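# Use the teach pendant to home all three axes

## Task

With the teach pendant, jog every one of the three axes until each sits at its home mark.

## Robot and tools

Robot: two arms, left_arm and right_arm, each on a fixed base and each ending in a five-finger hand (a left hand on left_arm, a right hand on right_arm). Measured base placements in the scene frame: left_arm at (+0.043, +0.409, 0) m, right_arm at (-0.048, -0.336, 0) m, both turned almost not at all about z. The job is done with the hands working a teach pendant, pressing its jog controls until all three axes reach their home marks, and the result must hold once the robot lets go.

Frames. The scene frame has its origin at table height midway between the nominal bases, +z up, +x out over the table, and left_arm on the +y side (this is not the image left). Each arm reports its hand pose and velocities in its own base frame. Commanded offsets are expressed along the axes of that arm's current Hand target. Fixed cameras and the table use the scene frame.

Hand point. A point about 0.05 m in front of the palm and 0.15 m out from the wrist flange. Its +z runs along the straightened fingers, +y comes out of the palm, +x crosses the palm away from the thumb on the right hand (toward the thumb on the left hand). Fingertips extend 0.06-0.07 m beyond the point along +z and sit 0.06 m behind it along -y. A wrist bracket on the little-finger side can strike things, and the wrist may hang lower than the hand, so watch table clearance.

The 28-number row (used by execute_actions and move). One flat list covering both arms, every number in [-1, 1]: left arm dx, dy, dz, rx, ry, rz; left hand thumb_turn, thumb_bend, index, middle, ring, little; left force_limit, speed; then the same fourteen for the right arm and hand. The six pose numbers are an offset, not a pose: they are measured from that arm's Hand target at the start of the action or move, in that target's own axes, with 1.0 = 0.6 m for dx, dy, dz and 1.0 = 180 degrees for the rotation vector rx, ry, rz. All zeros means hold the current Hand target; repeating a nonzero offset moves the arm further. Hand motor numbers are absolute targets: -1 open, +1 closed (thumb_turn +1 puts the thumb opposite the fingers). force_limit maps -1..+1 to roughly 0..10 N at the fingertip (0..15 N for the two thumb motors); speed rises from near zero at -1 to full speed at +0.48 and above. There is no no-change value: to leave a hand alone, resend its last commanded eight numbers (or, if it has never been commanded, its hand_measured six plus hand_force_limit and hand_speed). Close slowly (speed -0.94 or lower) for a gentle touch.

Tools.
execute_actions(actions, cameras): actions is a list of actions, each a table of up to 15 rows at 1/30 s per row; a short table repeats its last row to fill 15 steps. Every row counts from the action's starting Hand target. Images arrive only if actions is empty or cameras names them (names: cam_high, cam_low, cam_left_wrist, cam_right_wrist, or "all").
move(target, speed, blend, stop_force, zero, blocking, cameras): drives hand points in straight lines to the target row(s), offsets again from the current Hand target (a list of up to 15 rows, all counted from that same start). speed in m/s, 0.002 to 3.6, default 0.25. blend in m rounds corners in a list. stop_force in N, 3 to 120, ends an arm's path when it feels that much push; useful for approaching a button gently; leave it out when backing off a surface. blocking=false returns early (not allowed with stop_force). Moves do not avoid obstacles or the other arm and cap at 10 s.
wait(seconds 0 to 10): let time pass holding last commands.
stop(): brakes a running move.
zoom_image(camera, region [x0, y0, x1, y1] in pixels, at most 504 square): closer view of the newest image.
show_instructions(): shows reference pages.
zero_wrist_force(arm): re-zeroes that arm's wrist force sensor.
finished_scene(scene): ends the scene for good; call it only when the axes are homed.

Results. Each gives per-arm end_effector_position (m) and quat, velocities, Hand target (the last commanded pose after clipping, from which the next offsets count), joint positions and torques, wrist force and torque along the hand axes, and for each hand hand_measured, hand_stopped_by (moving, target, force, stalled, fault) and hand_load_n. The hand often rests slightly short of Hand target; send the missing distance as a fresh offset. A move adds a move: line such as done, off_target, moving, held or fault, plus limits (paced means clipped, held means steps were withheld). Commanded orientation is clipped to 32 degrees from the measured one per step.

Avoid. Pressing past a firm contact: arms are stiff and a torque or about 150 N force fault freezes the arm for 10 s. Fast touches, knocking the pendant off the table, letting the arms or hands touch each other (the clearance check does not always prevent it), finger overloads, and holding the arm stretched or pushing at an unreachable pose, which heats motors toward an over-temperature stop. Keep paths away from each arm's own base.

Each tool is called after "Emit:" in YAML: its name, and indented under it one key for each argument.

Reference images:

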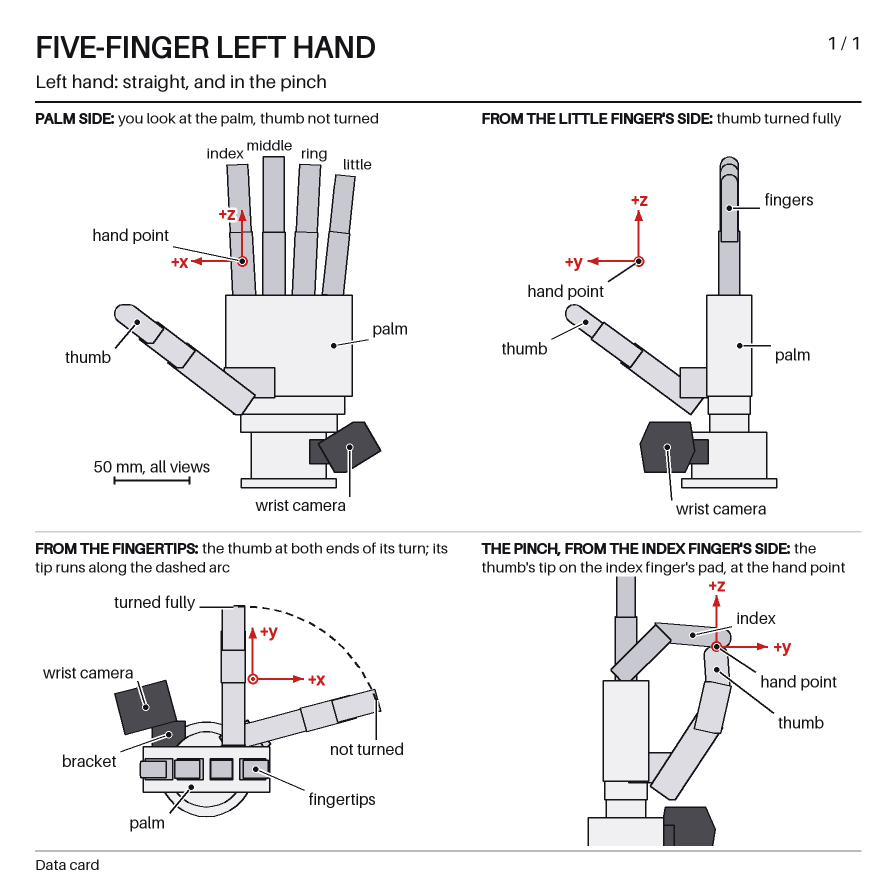

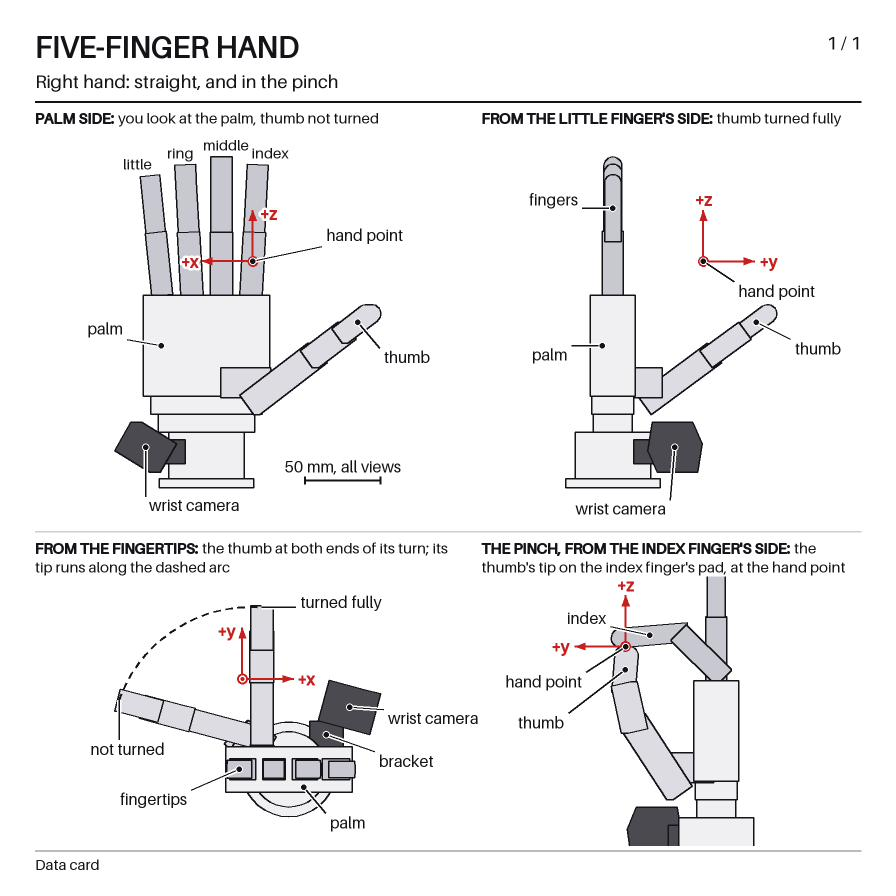

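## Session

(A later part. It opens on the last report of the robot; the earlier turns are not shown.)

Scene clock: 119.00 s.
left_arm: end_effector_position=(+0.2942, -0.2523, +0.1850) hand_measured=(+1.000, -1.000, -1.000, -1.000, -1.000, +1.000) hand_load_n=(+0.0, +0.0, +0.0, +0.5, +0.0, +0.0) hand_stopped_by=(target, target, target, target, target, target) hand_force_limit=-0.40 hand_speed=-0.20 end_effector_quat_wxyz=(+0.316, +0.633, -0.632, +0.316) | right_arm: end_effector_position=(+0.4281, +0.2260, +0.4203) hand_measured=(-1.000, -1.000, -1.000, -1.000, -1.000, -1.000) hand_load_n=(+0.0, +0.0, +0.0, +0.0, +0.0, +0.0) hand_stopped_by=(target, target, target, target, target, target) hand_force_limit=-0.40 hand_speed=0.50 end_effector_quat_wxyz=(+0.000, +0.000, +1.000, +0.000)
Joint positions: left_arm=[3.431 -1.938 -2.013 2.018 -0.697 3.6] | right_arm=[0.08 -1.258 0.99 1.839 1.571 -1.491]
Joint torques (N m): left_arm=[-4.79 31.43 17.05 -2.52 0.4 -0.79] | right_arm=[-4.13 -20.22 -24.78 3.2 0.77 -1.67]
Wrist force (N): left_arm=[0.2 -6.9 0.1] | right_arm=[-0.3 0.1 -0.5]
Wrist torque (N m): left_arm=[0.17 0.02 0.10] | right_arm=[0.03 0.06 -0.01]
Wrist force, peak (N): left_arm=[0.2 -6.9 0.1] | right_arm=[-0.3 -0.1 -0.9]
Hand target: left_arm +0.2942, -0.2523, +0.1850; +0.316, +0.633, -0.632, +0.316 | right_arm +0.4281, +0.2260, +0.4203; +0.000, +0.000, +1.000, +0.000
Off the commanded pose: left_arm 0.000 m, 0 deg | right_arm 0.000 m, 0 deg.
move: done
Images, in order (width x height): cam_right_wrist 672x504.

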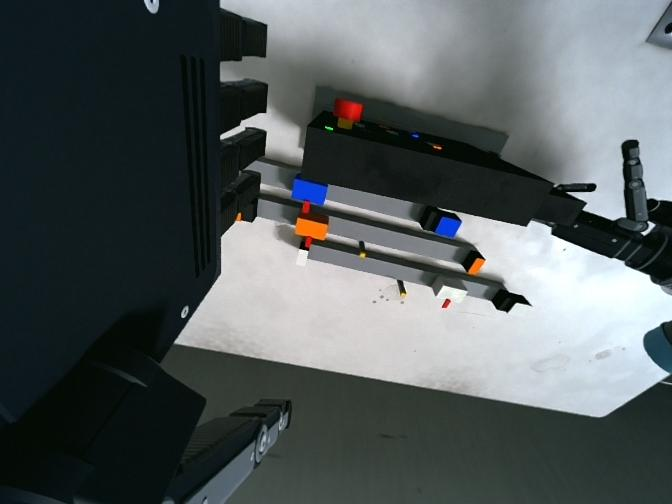

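Emit:
move:
  target:
    - [0,0,0,0,0,0,1,-1,-1,-1,-1,1,-0.4,-0.2,-0.2257,-0.0182,0.0,0,0,0,-1,-1,-1,-1,-1,-1,-0.4,0.5]
    - [0,0,0,0,0,0,1,-1,-1,-1,-1,1,-0.4,-0.2,-0.2257,-0.0182,0.3005,0,0,0,-1,-1,-1,-1,-1,-1,-0.4,0.5]
  blend: 0.02
  cameras: ["cam_right_wrist", "cam_low", "cam_high"]

Emit:
zoom_image:
  camera: "cam_right_wrist"
  region: [250, 120, 490, 320]

Scene clock: 122.43 s.
left_arm: end_effector_position=(+0.2942, -0.2523, +0.1850) hand_measured=(+1.000, -1.000, -1.000, -1.000, -1.000, +1.000) hand_load_n=(+0.0, +0.0, +0.5, +0.5, +0.0, +0.0) hand_stopped_by=(target, target, target, target, target, target) hand_force_limit=-0.40 hand_speed=-0.20 end_effector_quat_wxyz=(+0.316, +0.633, -0.632, +0.316) | right_arm: end_effector_position=(+0.5635, +0.2152, +0.2401) hand_measured=(-1.000, -1.000, -1.000, -1.000, -1.000, -1.000) hand_load_n=(+0.0, +0.0, +0.0, +0.0, +0.5, +0.0) hand_stopped_by=(target, target, target, target, target, target) hand_force_limit=-0.40 hand_speed=0.50 end_effector_quat_wxyz=(+0.000, +0.000, +1.000, +0.000)
Joint positions: left_arm=[3.431 -1.938 -2.013 2.018 -0.697 3.6] | right_arm=[0.04 -0.952 0.999 1.524 1.571 -1.531]
Joint torques (N m): left_arm=[-4.75 33.34 16.93 -2.31 0.51 -0.73] | right_arm=[-3.04 -35.65 -9.85 1.34 -0.78 -1.49]
Wrist force (N): left_arm=[0.2 -6.6 0.2] | right_arm=[-0.1 0.1 -0.5]
Wrist torque (N m): left_arm=[0.19 0.06 0.08] | right_arm=[0.05 0.04 -0.02]
Wrist force, peak (N): left_arm=[0.3 -6.9 0.2] | right_arm=[-1.5 -1.0 -1.5]
Hand target: left_arm +0.2942, -0.2523, +0.1850; +0.316, +0.633, -0.632, +0.316 | right_arm +0.5635, +0.2152, +0.2400; +0.000, +0.000, +1.000, +0.000
Off the commanded pose: left_arm 0.000 m, 0 deg | right_arm 0.000 m, 0 deg.
move: done
Images, in order (width x height): cam_high 672x504, cam_low 672x504, cam_right_wrist 672x504.

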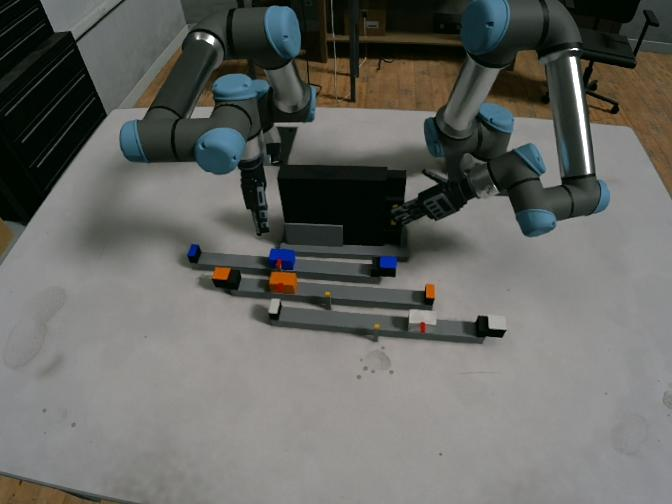

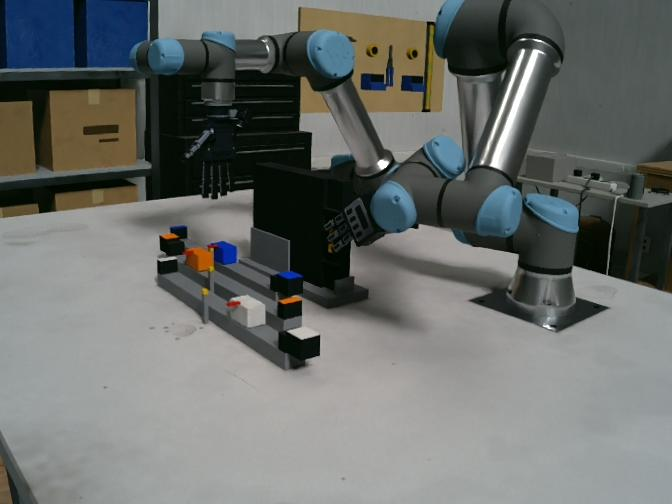

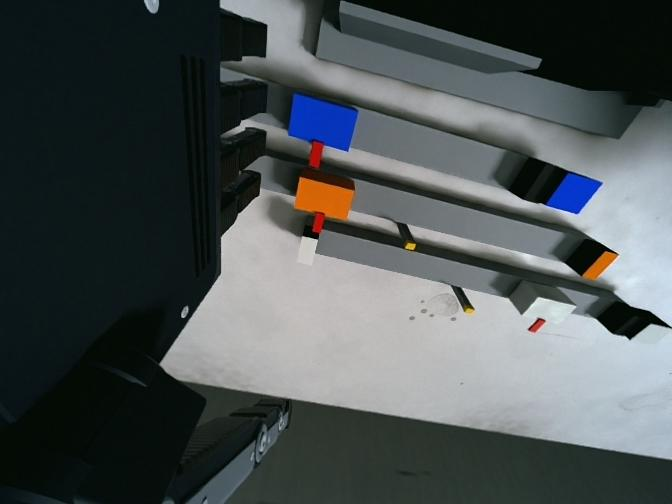

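Scaled by 2.100.

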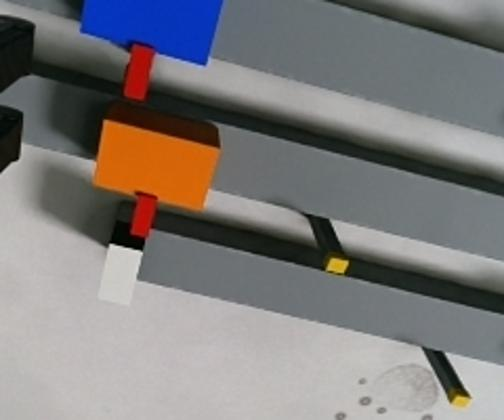

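Emit:
zoom_image:
  camera: "cam_right_wrist"
  region: [295, 125, 335, 175]

Emit:
zoom_image:
  camera: "cam_high"
  region: [260, 245, 300, 285]

Emit:
zoom_image:
  camera: "cam_low"
  region: [195, 230, 235, 280]

Scaled by 10.080.

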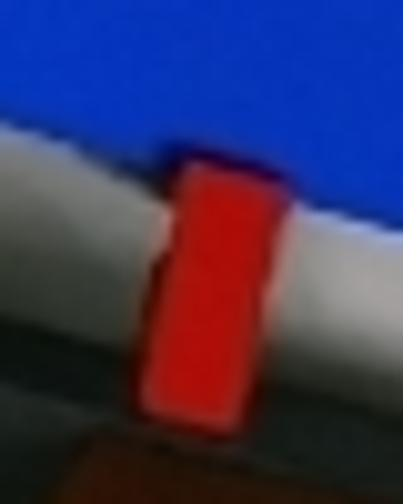

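Scaled by 12.600.

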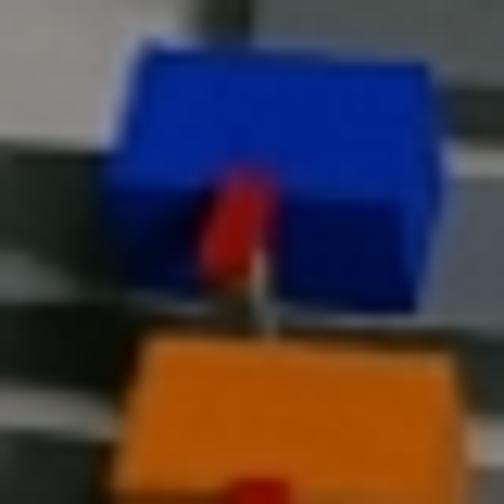

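Scaled by 10.080.

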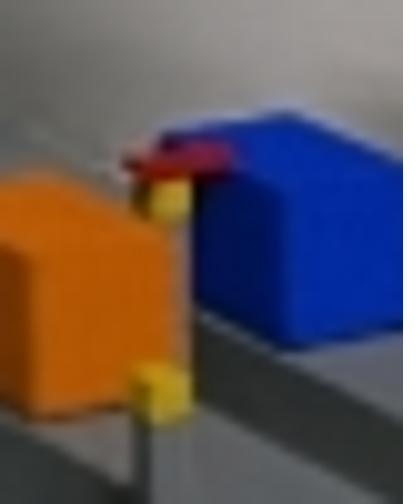

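Emit:
move:
  target:
    - [0,0,0,0,0,0,1,-1,-1,-1,-1,1,-0.4,-0.2,0,0,-0.30,0,0,0,-1,-1,-1,1,1,1,-0.4,0.3]
    - [0,0,0,0,0,0,1,-1,-1,-1,-1,1,-0.4,-0.2,0.3917,0.0333,-0.30,0,0,0,-1,-1,-1,1,1,1,-0.4,0.3]
    - [0,0,0,0,0,0,1,-1,-1,-1,-1,1,-0.4,-0.2,0.3917,0.111,-0.10,-0.1954,-0.1954,0.4718,-1,-1,-1,1,1,1,-0.4,0.3]
    - [0,0,0,0,0,0,1,-1,-1,-1,-1,1,-0.4,-0.2,0.3417,0.111,0.116,-0.1954,-0.1954,0.4718,-1,-1,-1,1,1,1,-0.4,0.3]
  blend: 0.02
  speed: 0.3
  cameras: ["cam_right_wrist", "cam_high"]

Scene clock: 130.00 s.
left_arm: end_effector_position=(+0.2942, -0.2523, +0.1850) hand_measured=(+1.000, -1.000, -1.000, -1.000, -1.000, +1.000) hand_load_n=(+0.0, -0.5, +0.0, +0.5, +0.0, +0.0) hand_stopped_by=(target, target, target, target, target, target) hand_force_limit=-0.40 hand_speed=-0.20 end_effector_quat_wxyz=(+0.316, +0.633, -0.632, +0.316) | right_arm: end_effector_position=(+0.3585, +0.2817, +0.1706) hand_measured=(-1.000, -1.000, -1.000, +1.000, +1.000, +1.000) hand_load_n=(+0.0, +0.0, +0.0, +0.0, +0.0, +0.0) hand_stopped_by=(target, target, target, target, target, target) hand_force_limit=-0.40 hand_speed=0.30 end_effector_quat_wxyz=(+0.270, +0.653, +0.653, +0.271)
Joint positions: left_arm=[3.431 -1.938 -2.013 2.018 -0.697 3.6] | right_arm=[0.752 -1.407 1.996 0.35 2.074 0.584]
Joint torques (N m): left_arm=[-3.32 34.07 16.43 -2.48 0.39 -0.21] | right_arm=[3.63 -13.42 -10.95 -0.36 2.83 1.85]
Wrist force (N): left_arm=[0.0 -6.8 0.1] | right_arm=[-0.8 0.3 -0.4]
Wrist torque (N m): left_arm=[0.19 0.05 0.09] | right_arm=[-0.05 0.22 -0.29]
Wrist force, peak (N): left_arm=[0.2 -7.0 0.1] | right_arm=[-1.5 -1.1 -2.0]
Hand target: left_arm +0.2942, -0.2523, +0.1850; +0.316, +0.633, -0.632, +0.316 | right_arm +0.3584, +0.2817, +0.1705; +0.270, +0.653, +0.653, +0.271
Off the commanded pose: left_arm 0.000 m, 0 deg | right_arm 0.000 m, 0 deg.
move: done
Images, in order (width x height): cam_high 672x504, cam_right_wrist 672x504.

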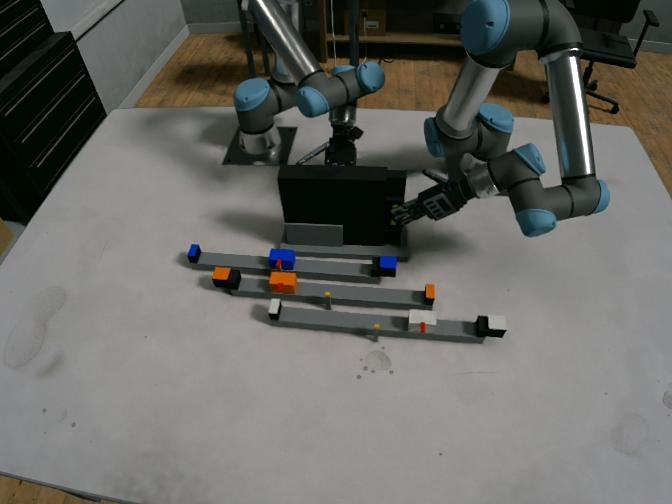

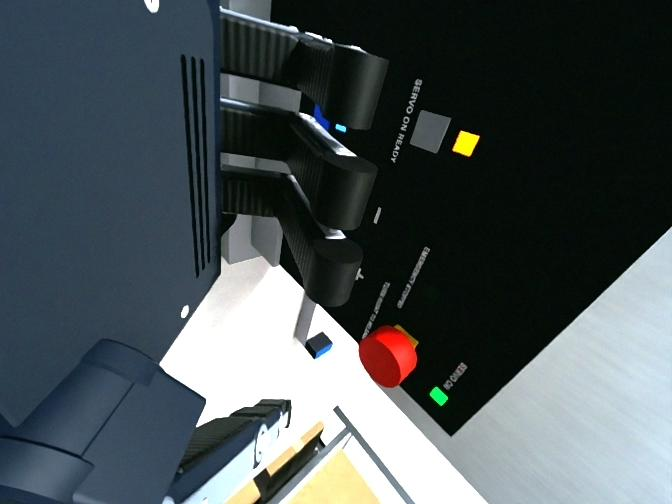

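Emit:
move:
  target: [0,0,0,0,0,0,1,-1,-1,-1,-1,1,-0.4,-0.2,0,0.0454,0.0454,0,0,0,-1,-1,-1,1,1,1,-0.4,0.3]
  speed: 0.05

Emit:
move:
  target: [0,0,0,0,0,0,1,-1,-1,-1,-1,1,-0.4,-0.2,0,0.0141,0.0141,0,0,0,-1,-1,-1,1,1,1,-0.4,0.3]
  speed: 0.008
  stop_force: 3
  cameras: ["cam_right_wrist"]

Scene clock: 131.80 s.
left_arm: end_effector_position=(+0.2942, -0.2523, +0.1850) hand_measured=(+1.000, -1.000, -1.000, -1.000, -1.000, +1.000) hand_load_n=(+0.0, +0.0, +0.5, +0.5, +0.0, +0.0) hand_stopped_by=(target, target, target, target, target, target) hand_force_limit=-0.40 hand_speed=-0.20 end_effector_quat_wxyz=(+0.316, +0.633, -0.632, +0.316) | right_arm: end_effector_position=(+0.3971, +0.2818, +0.1704) hand_measured=(-1.000, -1.000, -1.000, +1.000, +1.000, +1.000) hand_load_n=(+0.0, +0.0, +0.0, +0.0, +0.0, +0.0) hand_stopped_by=(target, target, target, target, target, target) hand_force_limit=-0.40 hand_speed=0.30 end_effector_quat_wxyz=(+0.270, +0.653, +0.654, +0.271) end_effector_velocity=(-0.004, +0.000, +0.000) end_effector_angular_velocity=(+0.001, +0.001, -0.002)
Joint positions: left_arm=[3.431 -1.938 -2.013 2.018 -0.697 3.6] | right_arm=[0.674 -1.374 1.948 0.333 2.027 0.514]
Joint velocities: left_arm=[within noise] | right_arm=[0.006 -0.003 0.005 0.001 0.004 0.008]
Joint torques (N m): left_arm=[-3.6 34.8 15.78 -2.49 0.31 -0.31] | right_arm=[5.32 -37.61 -8.33 1.96 3.02 1.8]
Wrist force (N): left_arm=[0.6 -6.6 0.1] | right_arm=[-0.5 0.9 -0.3]
Wrist torque (N m): left_arm=[0.21 -0.02 0.10] | right_arm=[0.04 0.18 -0.20]
Wrist force, peak (N): left_arm=[0.2 -6.8 0.1] | right_arm=[-0.7 1.1 0.2]
Hand target: left_arm +0.2942, -0.2523, +0.1850; +0.316, +0.633, -0.632, +0.316 | right_arm +0.3970, +0.2817, +0.1704; +0.270, +0.653, +0.653, +0.271
Off the commanded pose: left_arm 0.000 m, 0 deg | right_arm 0.000 m, 0 deg.
move: done

Scene clock: 133.00 s.
left_arm: end_effector_position=(+0.2942, -0.2523, +0.1850) hand_measured=(+1.000, -1.000, -1.000, -1.000, -1.000, +1.000) hand_load_n=(+0.0, +0.0, +0.0, +0.5, +0.0, +0.0) hand_stopped_by=(target, target, target, target, target, target) hand_force_limit=-0.40 hand_speed=-0.20 end_effector_quat_wxyz=(+0.316, +0.633, -0.632, +0.316) | right_arm: end_effector_position=(+0.3988, +0.2817, +0.1705) hand_measured=(-1.000, -1.000, -1.000, +1.000, +1.000, +1.000) hand_load_n=(+0.0, +0.0, +0.5, +0.0, +0.0, +0.0) hand_stopped_by=(target, target, target, target, target, target) hand_force_limit=-0.40 hand_speed=0.30 end_effector_quat_wxyz=(+0.270, +0.653, +0.653, +0.271)
Joint positions: left_arm=[3.431 -1.938 -2.013 2.018 -0.697 3.6] | right_arm=[0.671 -1.373 1.946 0.333 2.025 0.511]
Joint torques (N m): left_arm=[-3.41 34.76 16.21 -2.57 0.25 -0.09] | right_arm=[5.3 -36.96 -9.75 1.21 2.67 1.97]
Wrist force (N): left_arm=[0.2 -6.7 0.2] | right_arm=[-0.6 -1.8 -3.2]
Wrist torque (N m): left_arm=[0.20 0.02 0.09] | right_arm=[0.30 0.16 -0.20]
Wrist force, peak (N): left_arm=[0.1 -6.9 0.4] | right_arm=[-1.2 -4.5 -9.2]
Hand target: left_arm +0.2942, -0.2523, +0.1850; +0.316, +0.633, -0.632, +0.316 | right_arm +0.3988, +0.2817, +0.1705; +0.270, +0.653, +0.653, +0.271 (not the last commanded pose)
Off the commanded pose: left_arm 0.000 m, 0 deg | right_arm 0.010 m, 0 deg.
move: contact (right_arm)
Images, in order (width x height): cam_right_wrist 672x504.

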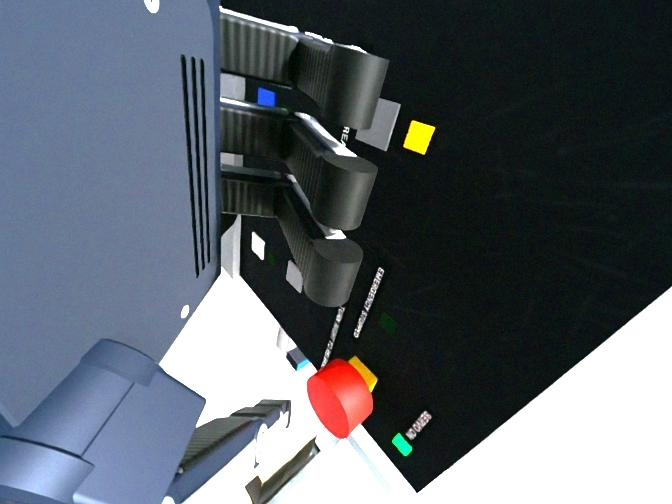

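Emit:
move:
  target:
    - [0,0,0,0,0,0,1,-1,-1,-1,-1,1,-0.4,-0.2,0,-0.0163,-0.0163,0,0,0,-1,-1,-1,1,1,1,-0.4,0.3]
    - [0,0,0,0,0,0,1,-1,-1,-1,-1,1,-0.4,-0.2,-0.0712,0.0355,-0.068,0,0,0,-1,-1,-1,1,1,1,-0.4,0.3]
  speed: 0.1
  blend: 0.004
  cameras: ["cam_right_wrist", "cam_high"]

Emit:
zoom_image:
  camera: "cam_high"
  region: [260, 245, 340, 305]

Scene clock: 134.80 s.
left_arm: end_effector_position=(+0.2942, -0.2523, +0.1850) hand_measured=(+1.000, -1.000, -1.000, -1.000, -1.000, +1.000) hand_load_n=(+0.0, +0.0, +0.0, +0.5, +0.5, +0.5) hand_stopped_by=(target, target, target, target, target, target) hand_force_limit=-0.40 hand_speed=-0.20 end_effector_quat_wxyz=(+0.316, +0.633, -0.632, +0.316) | right_arm: end_effector_position=(+0.3850, +0.2390, +0.2143) hand_measured=(-1.000, -1.000, -1.000, +1.000, +1.000, +1.000) hand_load_n=(+0.0, +0.0, +0.0, +0.0, +0.0, +0.0) hand_stopped_by=(target, target, target, target, target, target) hand_force_limit=-0.40 hand_speed=0.30 end_effector_quat_wxyz=(+0.270, +0.653, +0.653, +0.271)
Joint positions: left_arm=[3.431 -1.938 -2.013 2.018 -0.697 3.6] | right_arm=[0.585 -1.541 2.003 0.414 1.972 0.438]
Joint torques (N m): left_arm=[-4.04 34.52 16.18 -2.36 0.19 -0.04] | right_arm=[-3.43 -18.34 -24.61 0.83 2.51 1.31]
Wrist force (N): left_arm=[0.4 -6.5 0.1] | right_arm=[-0.6 0.7 -0.5]
Wrist torque (N m): left_arm=[0.21 0.02 0.09] | right_arm=[0.03 0.21 -0.27]
Wrist force, peak (N): left_arm=[-0.2 -6.9 0.1] | right_arm=[-0.6 -2.0 -3.6]
Hand target: left_arm +0.2942, -0.2523, +0.1850; +0.316, +0.633, -0.632, +0.316 | right_arm +0.3850, +0.2390, +0.2144; +0.270, +0.653, +0.653, +0.271
Off the commanded pose: left_arm 0.000 m, 0 deg | right_arm 0.000 m, 0 deg.
move: done
Images, in order (width x height): cam_high 672x504, cam_right_wrist 672x504.

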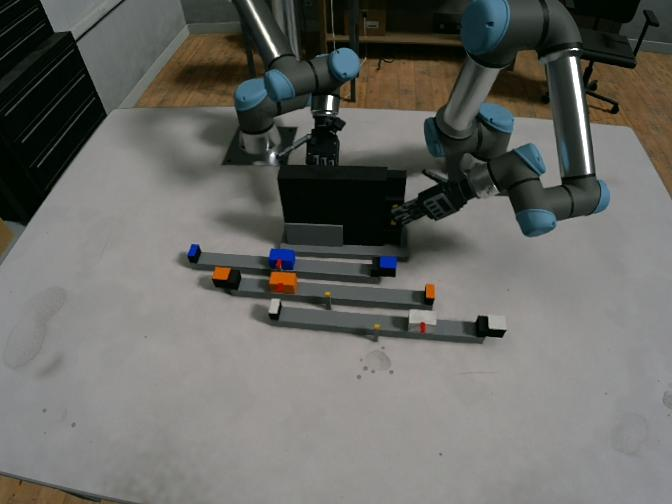

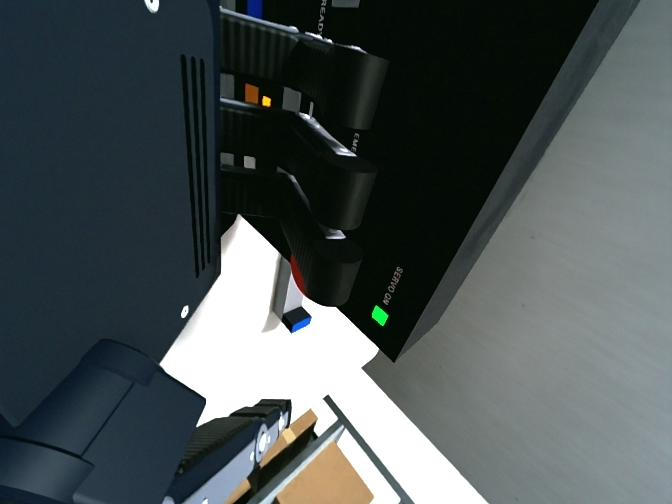

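Scaled by 6.300.

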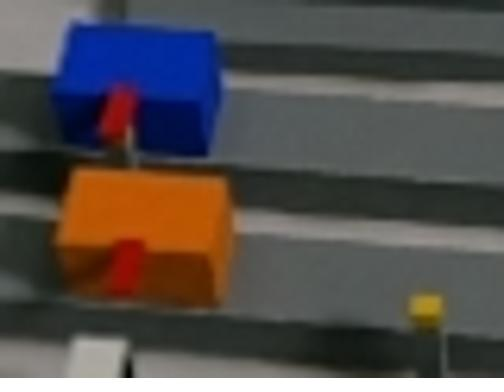

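Emit:
move:
  target:
    - [0,0,0,0,0,0,1,-1,-1,-1,-1,1,-0.4,-0.2,0,0.0155,0.0155,0,0,0,-1,-1,-1,1,1,1,-0.4,0.3]
    - [0,0,0,0,0,0,1,-1,-1,-1,-1,1,-0.4,-0.2,0,0.0179,0.0179,0,0,0,-1,-1,-1,1,1,1,-0.4,0.3]
  speed: [0.05, 0.01]

Emit:
wait:
  seconds: 5
  cameras: ["cam_high"]

Emit:
zoom_image:
  camera: "cam_high"
  region: [260, 245, 340, 305]

Scene clock: 136.50 s.
left_arm: end_effector_position=(+0.2942, -0.2523, +0.1850) hand_measured=(+1.000, -1.000, -1.000, -1.000, -1.000, +1.000) hand_load_n=(+0.0, +0.0, +0.5, +0.5, +0.0, +0.0) hand_stopped_by=(target, target, target, target, target, target) hand_force_limit=-0.40 hand_speed=-0.20 end_effector_quat_wxyz=(+0.316, +0.633, -0.632, +0.316) | right_arm: end_effector_position=(+0.4003, +0.2390, +0.2144) hand_measured=(-1.000, -1.000, -1.000, +1.000, +1.000, +1.000) hand_load_n=(+0.0, -0.5, +0.5, +0.0, +0.0, +0.0) hand_stopped_by=(target, target, target, target, target, target) hand_force_limit=-0.40 hand_speed=0.30 end_effector_quat_wxyz=(+0.270, +0.653, +0.653, +0.271)
Joint positions: left_arm=[3.431 -1.938 -2.013 2.018 -0.697 3.6] | right_arm=[0.557 -1.523 1.981 0.408 1.953 0.415]
Joint torques (N m): left_arm=[-3.02 35.2 15.38 -2.55 0.13 -0.1] | right_arm=[3.39 -16.19 -19.82 -1.33 -0.36 -0.65]
Wrist force (N): left_arm=[0.1 -6.7 0.1] | right_arm=[-0.1 -4.2 -9.3]
Wrist torque (N m): left_arm=[0.20 0.05 0.08] | right_arm=[0.72 0.23 -0.12]
Wrist force, peak (N): left_arm=[0.1 -6.9 0.2] | right_arm=[-0.3 -4.5 -9.3]
Hand target: left_arm +0.2942, -0.2523, +0.1850; +0.316, +0.633, -0.632, +0.316 | right_arm +0.4002, +0.2390, +0.2144; +0.270, +0.653, +0.653, +0.271
Off the commanded pose: left_arm 0.000 m, 0 deg | right_arm 0.000 m, 0 deg.
move: done

Scene clock: 141.50 s.
left_arm: end_effector_position=(+0.2942, -0.2523, +0.1850) hand_measured=(+1.000, -1.000, -1.000, -1.000, -1.000, +1.000) hand_load_n=(+0.0, +0.0, +0.5, +0.5, +0.0, +0.0) hand_stopped_by=(target, target, target, target, target, target) hand_force_limit=-0.40 hand_speed=-0.20 end_effector_quat_wxyz=(+0.316, +0.633, -0.632, +0.316) | right_arm: end_effector_position=(+0.4002, +0.2390, +0.2144) hand_measured=(-1.000, -1.000, -1.000, +1.000, +1.000, +1.000) hand_load_n=(+0.5, +0.0, +0.5, +0.0, +0.0, +0.0) hand_stopped_by=(target, target, target, target, target, target) hand_force_limit=-0.40 hand_speed=0.30 end_effector_quat_wxyz=(+0.270, +0.653, +0.653, +0.271)
Joint positions: left_arm=[3.431 -1.938 -2.013 2.018 -0.697 3.6] | right_arm=[0.557 -1.523 1.982 0.408 1.954 0.415]
Joint torques (N m): left_arm=[-1.78 34.04 15.82 -2.62 0.15 0.28] | right_arm=[4.27 -30.8 -11.26 -1.38 2.69 1.55]
Wrist force (N): left_arm=[0.2 -6.7 0.2] | right_arm=[-0.3 -4.0 -7.4]
Wrist torque (N m): left_arm=[0.19 0.02 0.08] | right_arm=[0.60 0.20 -0.14]
Wrist force, peak (N): left_arm=[0.0 -6.9 0.1] | right_arm=[-0.2 -4.1 -9.5]
Hand target: left_arm +0.2942, -0.2523, +0.1850; +0.316, +0.633, -0.632, +0.316 | right_arm +0.4002, +0.2390, +0.2144; +0.270, +0.653, +0.653, +0.271
Off the commanded pose: left_arm 0.000 m, 0 deg | right_arm 0.000 m, 0 deg.
wait: 5.00 s; at rest by 0.17 s
Images, in order (width x height): cam_high 672x504.

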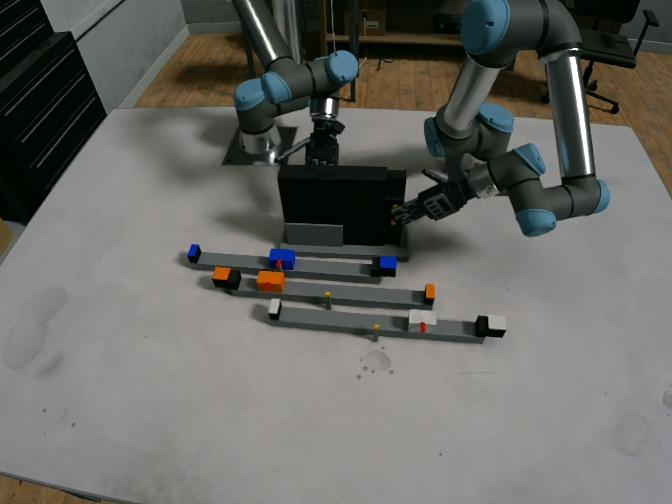

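Scaled by 6.300.

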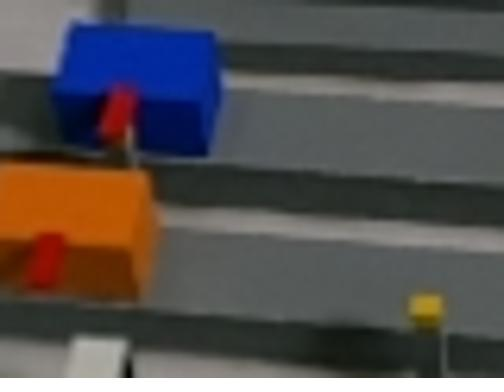

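Emit:
move:
  target: [0,0,0,0,0,0,1,-1,-1,-1,-1,1,-0.4,-0.2,0,-0.0175,-0.0175,0,0,0,-1,-1,-1,1,1,1,-0.4,0.3]
  speed: 0.15
  cameras: ["cam_high"]

Emit:
zoom_image:
  camera: "cam_high"
  region: [200, 245, 340, 305]

Scene clock: 142.50 s.
left_arm: end_effector_position=(+0.2942, -0.2523, +0.1850) hand_measured=(+1.000, -1.000, -1.000, -1.000, -1.000, +1.000) hand_load_n=(+0.0, +0.0, +0.5, +0.5, +0.0, +0.0) hand_stopped_by=(target, target, target, target, target, target) hand_force_limit=-0.40 hand_speed=-0.20 end_effector_quat_wxyz=(+0.316, +0.633, -0.632, +0.316) | right_arm: end_effector_position=(+0.3852, +0.2389, +0.2144) hand_measured=(-1.000, -1.000, -1.000, +1.000, +1.000, +1.000) hand_load_n=(+0.0, +0.0, +0.0, +0.5, +0.0, +0.0) hand_stopped_by=(target, target, target, target, target, target) hand_force_limit=-0.40 hand_speed=0.30 end_effector_quat_wxyz=(+0.270, +0.653, +0.653, +0.271)
Joint positions: left_arm=[3.431 -1.938 -2.013 2.018 -0.697 3.6] | right_arm=[0.585 -1.541 2.003 0.415 1.972 0.438]
Joint torques (N m): left_arm=[-2.43 34.13 15.41 -2.59 0.23 0.34] | right_arm=[-5.97 -8.19 -24.9 0.75 -1.3 -1.48]
Wrist force (N): left_arm=[0.4 -6.8 0.0] | right_arm=[-0.4 0.3 -0.6]
Wrist torque (N m): left_arm=[0.17 0.01 0.10] | right_arm=[-0.03 0.16 -0.26]
Wrist force, peak (N): left_arm=[0.0 -6.9 0.2] | right_arm=[-0.4 -4.1 -7.8]
Hand target: left_arm +0.2942, -0.2523, +0.1850; +0.316, +0.633, -0.632, +0.316 | right_arm +0.3854, +0.2390, +0.2144; +0.270, +0.653, +0.653, +0.271
Off the commanded pose: left_arm 0.000 m, 0 deg | right_arm 0.000 m, 0 deg.
move: done
Images, in order (width x height): cam_high 672x504.

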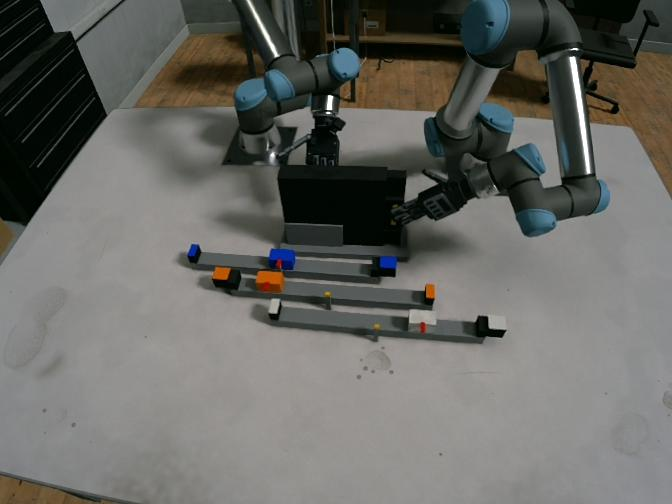

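Scaled by 3.600.

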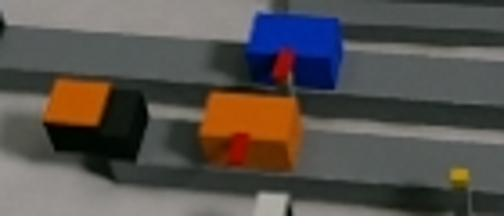

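Emit:
move:
  target:
    - [0,0,0,0,0,0,1,-1,-1,-1,-1,1,-0.4,-0.2,0.0783,0.0008,-0.0008,0,0,0,-1,-1,-1,1,1,1,-0.4,0.3]
    - [0,0,0,0,0,0,1,-1,-1,-1,-1,1,-0.4,-0.2,0.0783,0.0157,0.0141,0,0,0,-1,-1,-1,1,1,1,-0.4,0.3]
    - [0,0,0,0,0,0,1,-1,-1,-1,-1,1,-0.4,-0.2,0.0783,0.0181,0.0165,0,0,0,-1,-1,-1,1,1,1,-0.4,0.3]
  speed: [0.1, 0.05, 0.01]
  cameras: ["cam_high"]

Emit:
zoom_image:
  camera: "cam_high"
  region: [200, 245, 340, 305]

Scene clock: 144.90 s.
left_arm: end_effector_position=(+0.2942, -0.2523, +0.1850) hand_measured=(+1.000, -1.000, -1.000, -1.000, -1.000, +1.000) hand_load_n=(+0.0, +0.0, +0.5, +0.5, +0.0, +0.0) hand_stopped_by=(target, target, target, target, target, target) hand_force_limit=-0.40 hand_speed=-0.20 end_effector_quat_wxyz=(+0.316, +0.633, -0.632, +0.316) | right_arm: end_effector_position=(+0.4000, +0.2860, +0.2150) hand_measured=(-1.000, -1.000, -1.000, +1.000, +1.000, +1.000) hand_load_n=(+0.0, +0.0, +3.0, +0.0, +0.0, +0.0) hand_stopped_by=(target, target, target, target, target, target) hand_force_limit=-0.40 hand_speed=0.30 end_effector_quat_wxyz=(+0.270, +0.653, +0.654, +0.271)
Joint positions: left_arm=[3.431 -1.938 -2.013 2.018 -0.697 3.6] | right_arm=[0.678 -1.416 1.87 0.456 2.03 0.518]
Joint torques (N m): left_arm=[-1.94 35.09 14.68 -2.73 0.16 0.42] | right_arm=[-6.35 -12.82 -28.15 -6.49 1.95 -1.24]
Wrist force (N): left_arm=[0.3 -11.3 -0.2] | right_arm=[0.1 -18.4 -34.3]
Wrist torque (N m): left_arm=[0.41 0.03 0.13] | right_arm=[2.71 0.36 -0.14]
Wrist force, peak (N): left_arm=[0.3 -11.3 -0.2] | right_arm=[0.8 -18.3 -34.5]
Hand target: left_arm +0.2942, -0.2523, +0.1850; +0.316, +0.633, -0.632, +0.316 | right_arm +0.4000, +0.2859, +0.2151; +0.270, +0.653, +0.653, +0.271
Off the commanded pose: left_arm 0.000 m, 0 deg | right_arm 0.000 m, 0 deg.
move: done
Images, in order (width x height): cam_high 672x504.

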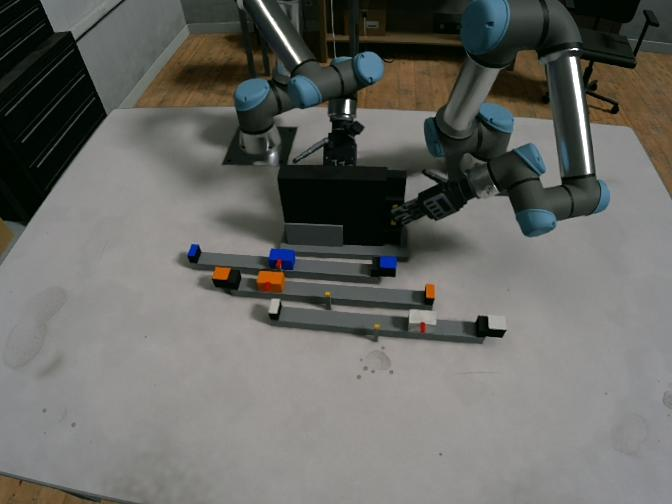

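Scaled by 3.600.

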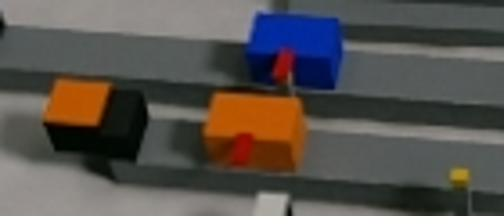

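Emit:
move:
  target: [0,0,0,0,0,0,1,-1,-1,-1,-1,1,-0.4,-0.2,0,-0.0022,-0.0022,0,0,0,-1,-1,-1,1,1,1,-0.4,0.3]
  speed: 0.05
  cameras: ["cam_high"]

Emit:
zoom_image:
  camera: "cam_high"
  region: [200, 245, 340, 305]

Scene clock: 146.13 s.
left_arm: end_effector_position=(+0.2942, -0.2523, +0.1850) hand_measured=(+1.000, -1.000, -1.000, -1.000, -1.000, +1.000) hand_load_n=(-0.5, +0.0, +0.0, +0.5, +0.0, +0.0) hand_stopped_by=(target, target, target, target, target, target) hand_force_limit=-0.40 hand_speed=-0.20 end_effector_quat_wxyz=(+0.316, +0.633, -0.632, +0.316) | right_arm: end_effector_position=(+0.3982, +0.2859, +0.2151) hand_measured=(-1.000, -1.000, -1.000, +1.000, +1.000, +1.000) hand_load_n=(+0.0, +0.0, +0.0, +0.0, +0.0, +0.0) hand_stopped_by=(target, target, target, target, target, target) hand_force_limit=-0.40 hand_speed=0.30 end_effector_quat_wxyz=(+0.270, +0.653, +0.653, +0.271)
Joint positions: left_arm=[3.431 -1.938 -2.013 2.018 -0.697 3.6] | right_arm=[0.682 -1.418 1.872 0.457 2.032 0.521]
Joint torques (N m): left_arm=[-1.47 34.9 14.77 -2.64 0.22 0.63] | right_arm=[3.71 -34.81 -11.88 1.67 1.99 1.35]
Wrist force (N): left_arm=[0.2 -6.3 -0.4] | right_arm=[-0.5 -2.4 -1.3]
Wrist torque (N m): left_arm=[0.23 0.01 0.08] | right_arm=[-0.01 0.12 -0.28]
Wrist force, peak (N): left_arm=[0.4 -12.0 -0.2] | right_arm=[0.7 -19.3 -35.4]
Hand target: left_arm +0.2942, -0.2523, +0.1850; +0.316, +0.633, -0.632, +0.316 | right_arm +0.3982, +0.2859, +0.2151; +0.270, +0.653, +0.653, +0.271
Off the commanded pose: left_arm 0.000 m, 0 deg | right_arm 0.000 m, 0 deg.
move: done
Images, in order (width x height): cam_high 672x504.

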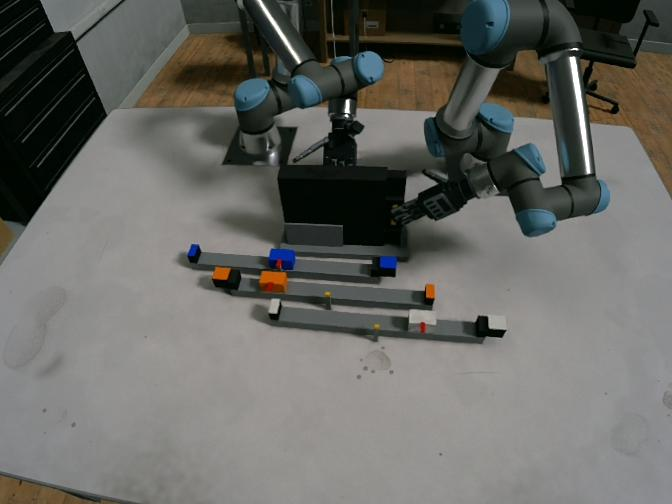

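Scaled by 3.600.

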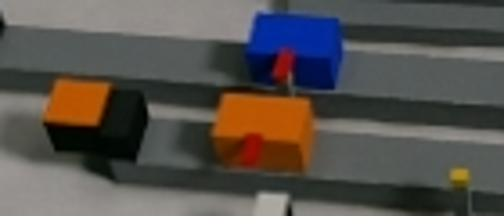

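Emit:
wait:
  seconds: 3
  cameras: ["cam_high"]

Emit:
zoom_image:
  camera: "cam_high"
  region: [200, 245, 340, 305]

Scene clock: 149.43 s.
left_arm: end_effector_position=(+0.2942, -0.2523, +0.1850) hand_measured=(+1.000, -1.000, -1.000, -1.000, -1.000, +1.000) hand_load_n=(+0.0, +0.0, +0.0, +0.5, +0.0, +0.0) hand_stopped_by=(target, target, target, target, target, target) hand_force_limit=-0.40 hand_speed=-0.20 end_effector_quat_wxyz=(+0.316, +0.633, -0.632, +0.316) | right_arm: end_effector_position=(+0.3982, +0.2859, +0.2151) hand_measured=(-1.000, -1.000, -1.000, +1.000, +1.000, +1.000) hand_load_n=(+0.0, +0.0, +0.0, +0.0, +0.0, +0.0) hand_stopped_by=(target, target, target, target, target, target) hand_force_limit=-0.40 hand_speed=0.30 end_effector_quat_wxyz=(+0.270, +0.653, +0.653, +0.271)
Joint positions: left_arm=[3.431 -1.938 -2.013 2.018 -0.697 3.6] | right_arm=[0.682 -1.418 1.872 0.457 2.032 0.521]
Joint torques (N m): left_arm=[-1.49 34.73 14.43 -2.7 0.11 0.59] | right_arm=[-4.47 -35.84 -18.62 1.74 -1.52 -1.79]
Wrist force (N): left_arm=[-0.2 -6.3 -0.2] | right_arm=[-0.7 -2.5 -1.0]
Wrist torque (N m): left_arm=[0.23 0.04 0.06] | right_arm=[-0.01 0.14 -0.30]
Wrist force, peak (N): left_arm=[0.0 -6.7 -0.1] | right_arm=[-0.5 -2.8 -1.0]
Hand target: left_arm +0.2942, -0.2523, +0.1850; +0.316, +0.633, -0.632, +0.316 | right_arm +0.3982, +0.2859, +0.2151; +0.270, +0.653, +0.653, +0.271
Off the commanded pose: left_arm 0.000 m, 0 deg | right_arm 0.000 m, 0 deg.
wait: 3.00 s; at rest from the start
Images, in order (width x height): cam_high 672x504.

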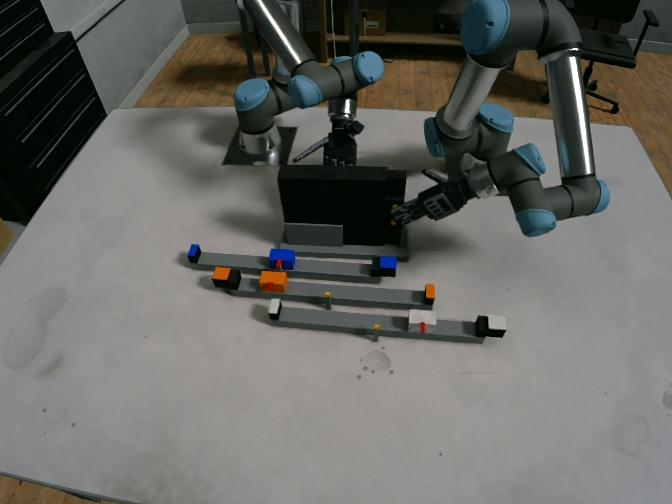

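Scaled by 3.600.

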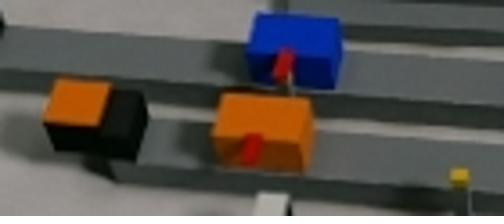

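Emit:
wait:
  seconds: 0
  cameras: ["cam_right_wrist", "cam_left_wrist"]

Scene clock: 149.70 s.
left_arm: end_effector_position=(+0.2942, -0.2523, +0.1850) hand_measured=(+1.000, -1.000, -1.000, -1.000, -1.000, +1.000) hand_load_n=(+0.0, +0.0, +0.0, +0.5, +0.0, +0.0) hand_stopped_by=(target, target, target, target, target, target) hand_force_limit=-0.40 hand_speed=-0.20 end_effector_quat_wxyz=(+0.316, +0.633, -0.632, +0.316) | right_arm: end_effector_position=(+0.3982, +0.2859, +0.2151) hand_measured=(-1.000, -1.000, -1.000, +1.000, +1.000, +1.000) hand_load_n=(+0.0, +0.0, +0.5, +0.0, +0.0, +0.0) hand_stopped_by=(target, target, target, target, target, target) hand_force_limit=-0.40 hand_speed=0.30 end_effector_quat_wxyz=(+0.270, +0.653, +0.653, +0.271)
Joint positions: left_arm=[3.431 -1.938 -2.013 2.018 -0.697 3.6] | right_arm=[0.682 -1.418 1.872 0.457 2.032 0.521]
Joint torques (N m): left_arm=[-2.42 34.37 14.16 -2.78 0.14 0.8] | right_arm=[-4.61 -36.12 -21.62 1.86 -1.39 -1.68]
Wrist force (N): left_arm=[0.3 -6.3 -0.2] | right_arm=[-0.6 -2.4 -0.9]
Wrist torque (N m): left_arm=[0.21 0.00 0.08] | right_arm=[-0.03 0.12 -0.29]
Wrist force, peak (N): left_arm=[0.1 -6.7 -0.3] | right_arm=[-0.5 -2.7 -1.1]
Hand target: left_arm +0.2942, -0.2523, +0.1850; +0.316, +0.633, -0.632, +0.316 | right_arm +0.3982, +0.2859, +0.2151; +0.270, +0.653, +0.653, +0.271
Off the commanded pose: left_arm 0.000 m, 0 deg | right_arm 0.000 m, 0 deg.
Images, in order (width x height): cam_left_wrist 672x504, cam_right_wrist 672x504.

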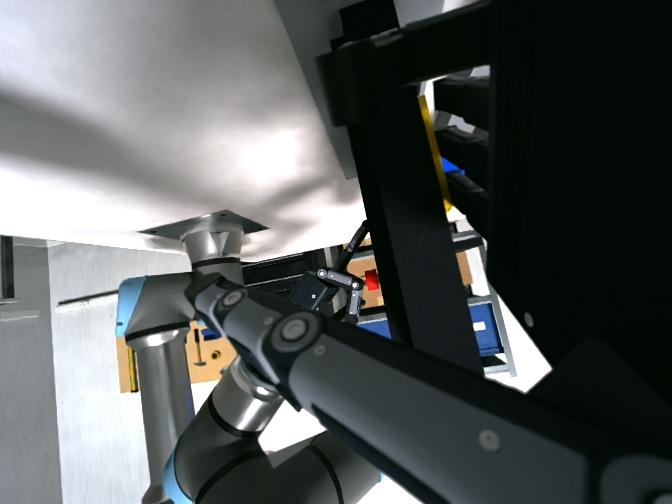

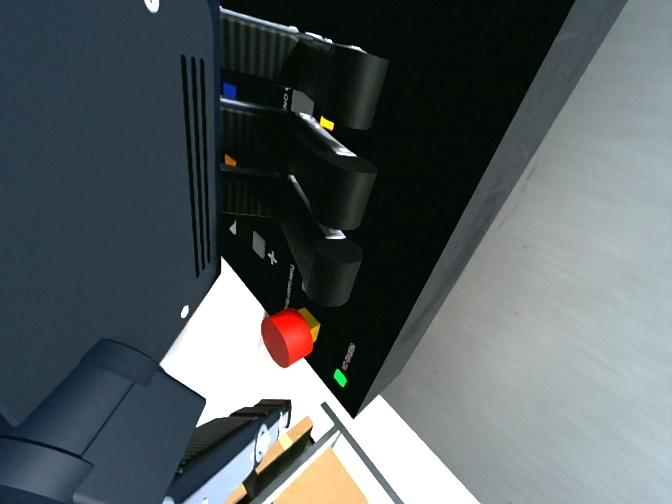

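Emit:
move:
  target: [0,0,0,0,0,0,1,-1,-1,-1,-1,1,-0.4,-0.2,0,0.0007,0.0007,0,0,0,-1,-1,-1,1,1,1,-0.4,0.3]
  speed: 0.05

Emit:
wait:
  seconds: 1
  cameras: ["cam_high"]

Emit:
zoom_image:
  camera: "cam_high"
  region: [200, 245, 340, 305]

Scene clock: 150.83 s.
left_arm: end_effector_position=(+0.2942, -0.2523, +0.1850) hand_measured=(+1.000, -1.000, -1.000, -1.000, -1.000, +1.000) hand_load_n=(+0.0, +0.0, +0.0, +0.5, +0.0, +0.0) hand_stopped_by=(target, target, target, target, target, target) hand_force_limit=-0.40 hand_speed=-0.20 end_effector_quat_wxyz=(+0.316, +0.633, -0.632, +0.316) | right_arm: end_effector_position=(+0.3988, +0.2859, +0.2151) hand_measured=(-1.000, -1.000, -1.000, +1.000, +1.000, +1.000) hand_load_n=(+0.0, +0.0, +0.0, +0.0, +0.0, +0.0) hand_stopped_by=(target, target, target, target, target, target) hand_force_limit=-0.40 hand_speed=0.30 end_effector_quat_wxyz=(+0.270, +0.653, +0.653, +0.271)
Joint positions: left_arm=[3.431 -1.938 -2.013 2.018 -0.697 3.6] | right_arm=[0.681 -1.418 1.871 0.457 2.031 0.52]
Joint torques (N m): left_arm=[-1.88 34.92 14.2 -2.85 0.05 0.81] | right_arm=[-4.92 -13.23 -26.01 -0.49 -1.37 -1.44]
Wrist force (N): left_arm=[0.2 -6.3 -0.3] | right_arm=[0.0 -2.8 -3.3]
Wrist torque (N m): left_arm=[0.22 0.00 0.08] | right_arm=[0.13 0.10 -0.11]
Wrist force, peak (N): left_arm=[0.0 -6.6 -0.2] | right_arm=[0.0 -2.8 -3.3]
Hand target: left_arm +0.2942, -0.2523, +0.1850; +0.316, +0.633, -0.632, +0.316 | right_arm +0.3988, +0.2859, +0.2151; +0.270, +0.653, +0.653, +0.271
Off the commanded pose: left_arm 0.000 m, 0 deg | right_arm 0.000 m, 0 deg.
move: done

Scene clock: 151.83 s.
left_arm: end_effector_position=(+0.2942, -0.2523, +0.1850) hand_measured=(+1.000, -1.000, -1.000, -1.000, -1.000, +1.000) hand_load_n=(+0.0, +0.0, +0.5, +0.5, +0.0, +0.0) hand_stopped_by=(target, target, target, target, target, target) hand_force_limit=-0.40 hand_speed=-0.20 end_effector_quat_wxyz=(+0.316, +0.633, -0.632, +0.316) | right_arm: end_effector_position=(+0.3988, +0.2859, +0.2151) hand_measured=(-1.000, -1.000, -1.000, +1.000, +1.000, +1.000) hand_load_n=(+0.0, +0.0, +0.5, +0.0, +0.0, +0.0) hand_stopped_by=(target, target, target, target, target, target) hand_force_limit=-0.40 hand_speed=0.30 end_effector_quat_wxyz=(+0.270, +0.653, +0.653, +0.271)
Joint positions: left_arm=[3.431 -1.938 -2.013 2.018 -0.697 3.6] | right_arm=[0.681 -1.418 1.871 0.457 2.031 0.52]
Joint torques (N m): left_arm=[-1.36 34.52 13.93 -2.81 0.12 0.84] | right_arm=[-3.66 -13.3 -22.84 -0.8 -0.49 -0.42]
Wrist force (N): left_arm=[-0.3 -6.5 -0.3] | right_arm=[0.0 -2.4 -3.4]
Wrist torque (N m): left_arm=[0.22 0.04 0.07] | right_arm=[0.19 0.12 -0.11]
Wrist force, peak (N): left_arm=[-0.2 -6.6 -0.1] | right_arm=[-0.1 -2.7 -3.8]
Hand target: left_arm +0.2942, -0.2523, +0.1850; +0.316, +0.633, -0.632, +0.316 | right_arm +0.3988, +0.2859, +0.2151; +0.270, +0.653, +0.653, +0.271
Off the commanded pose: left_arm 0.000 m, 0 deg | right_arm 0.000 m, 0 deg.
wait: 1.00 s; at rest by 0.17 s
Images, in order (width x height): cam_high 672x504.

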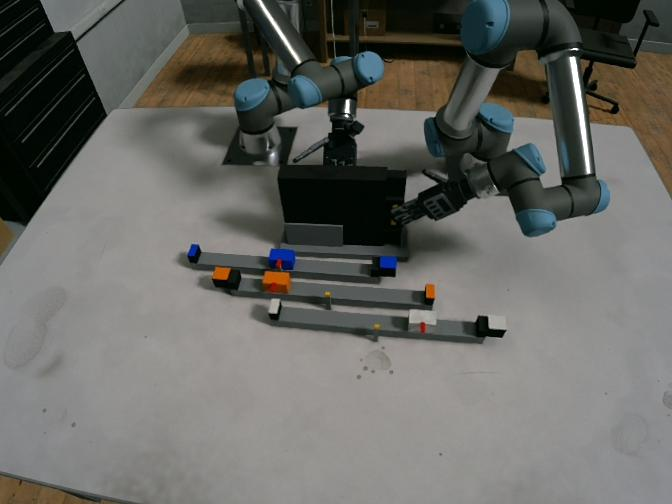

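Scaled by 3.600.

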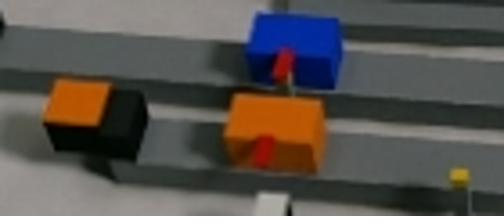

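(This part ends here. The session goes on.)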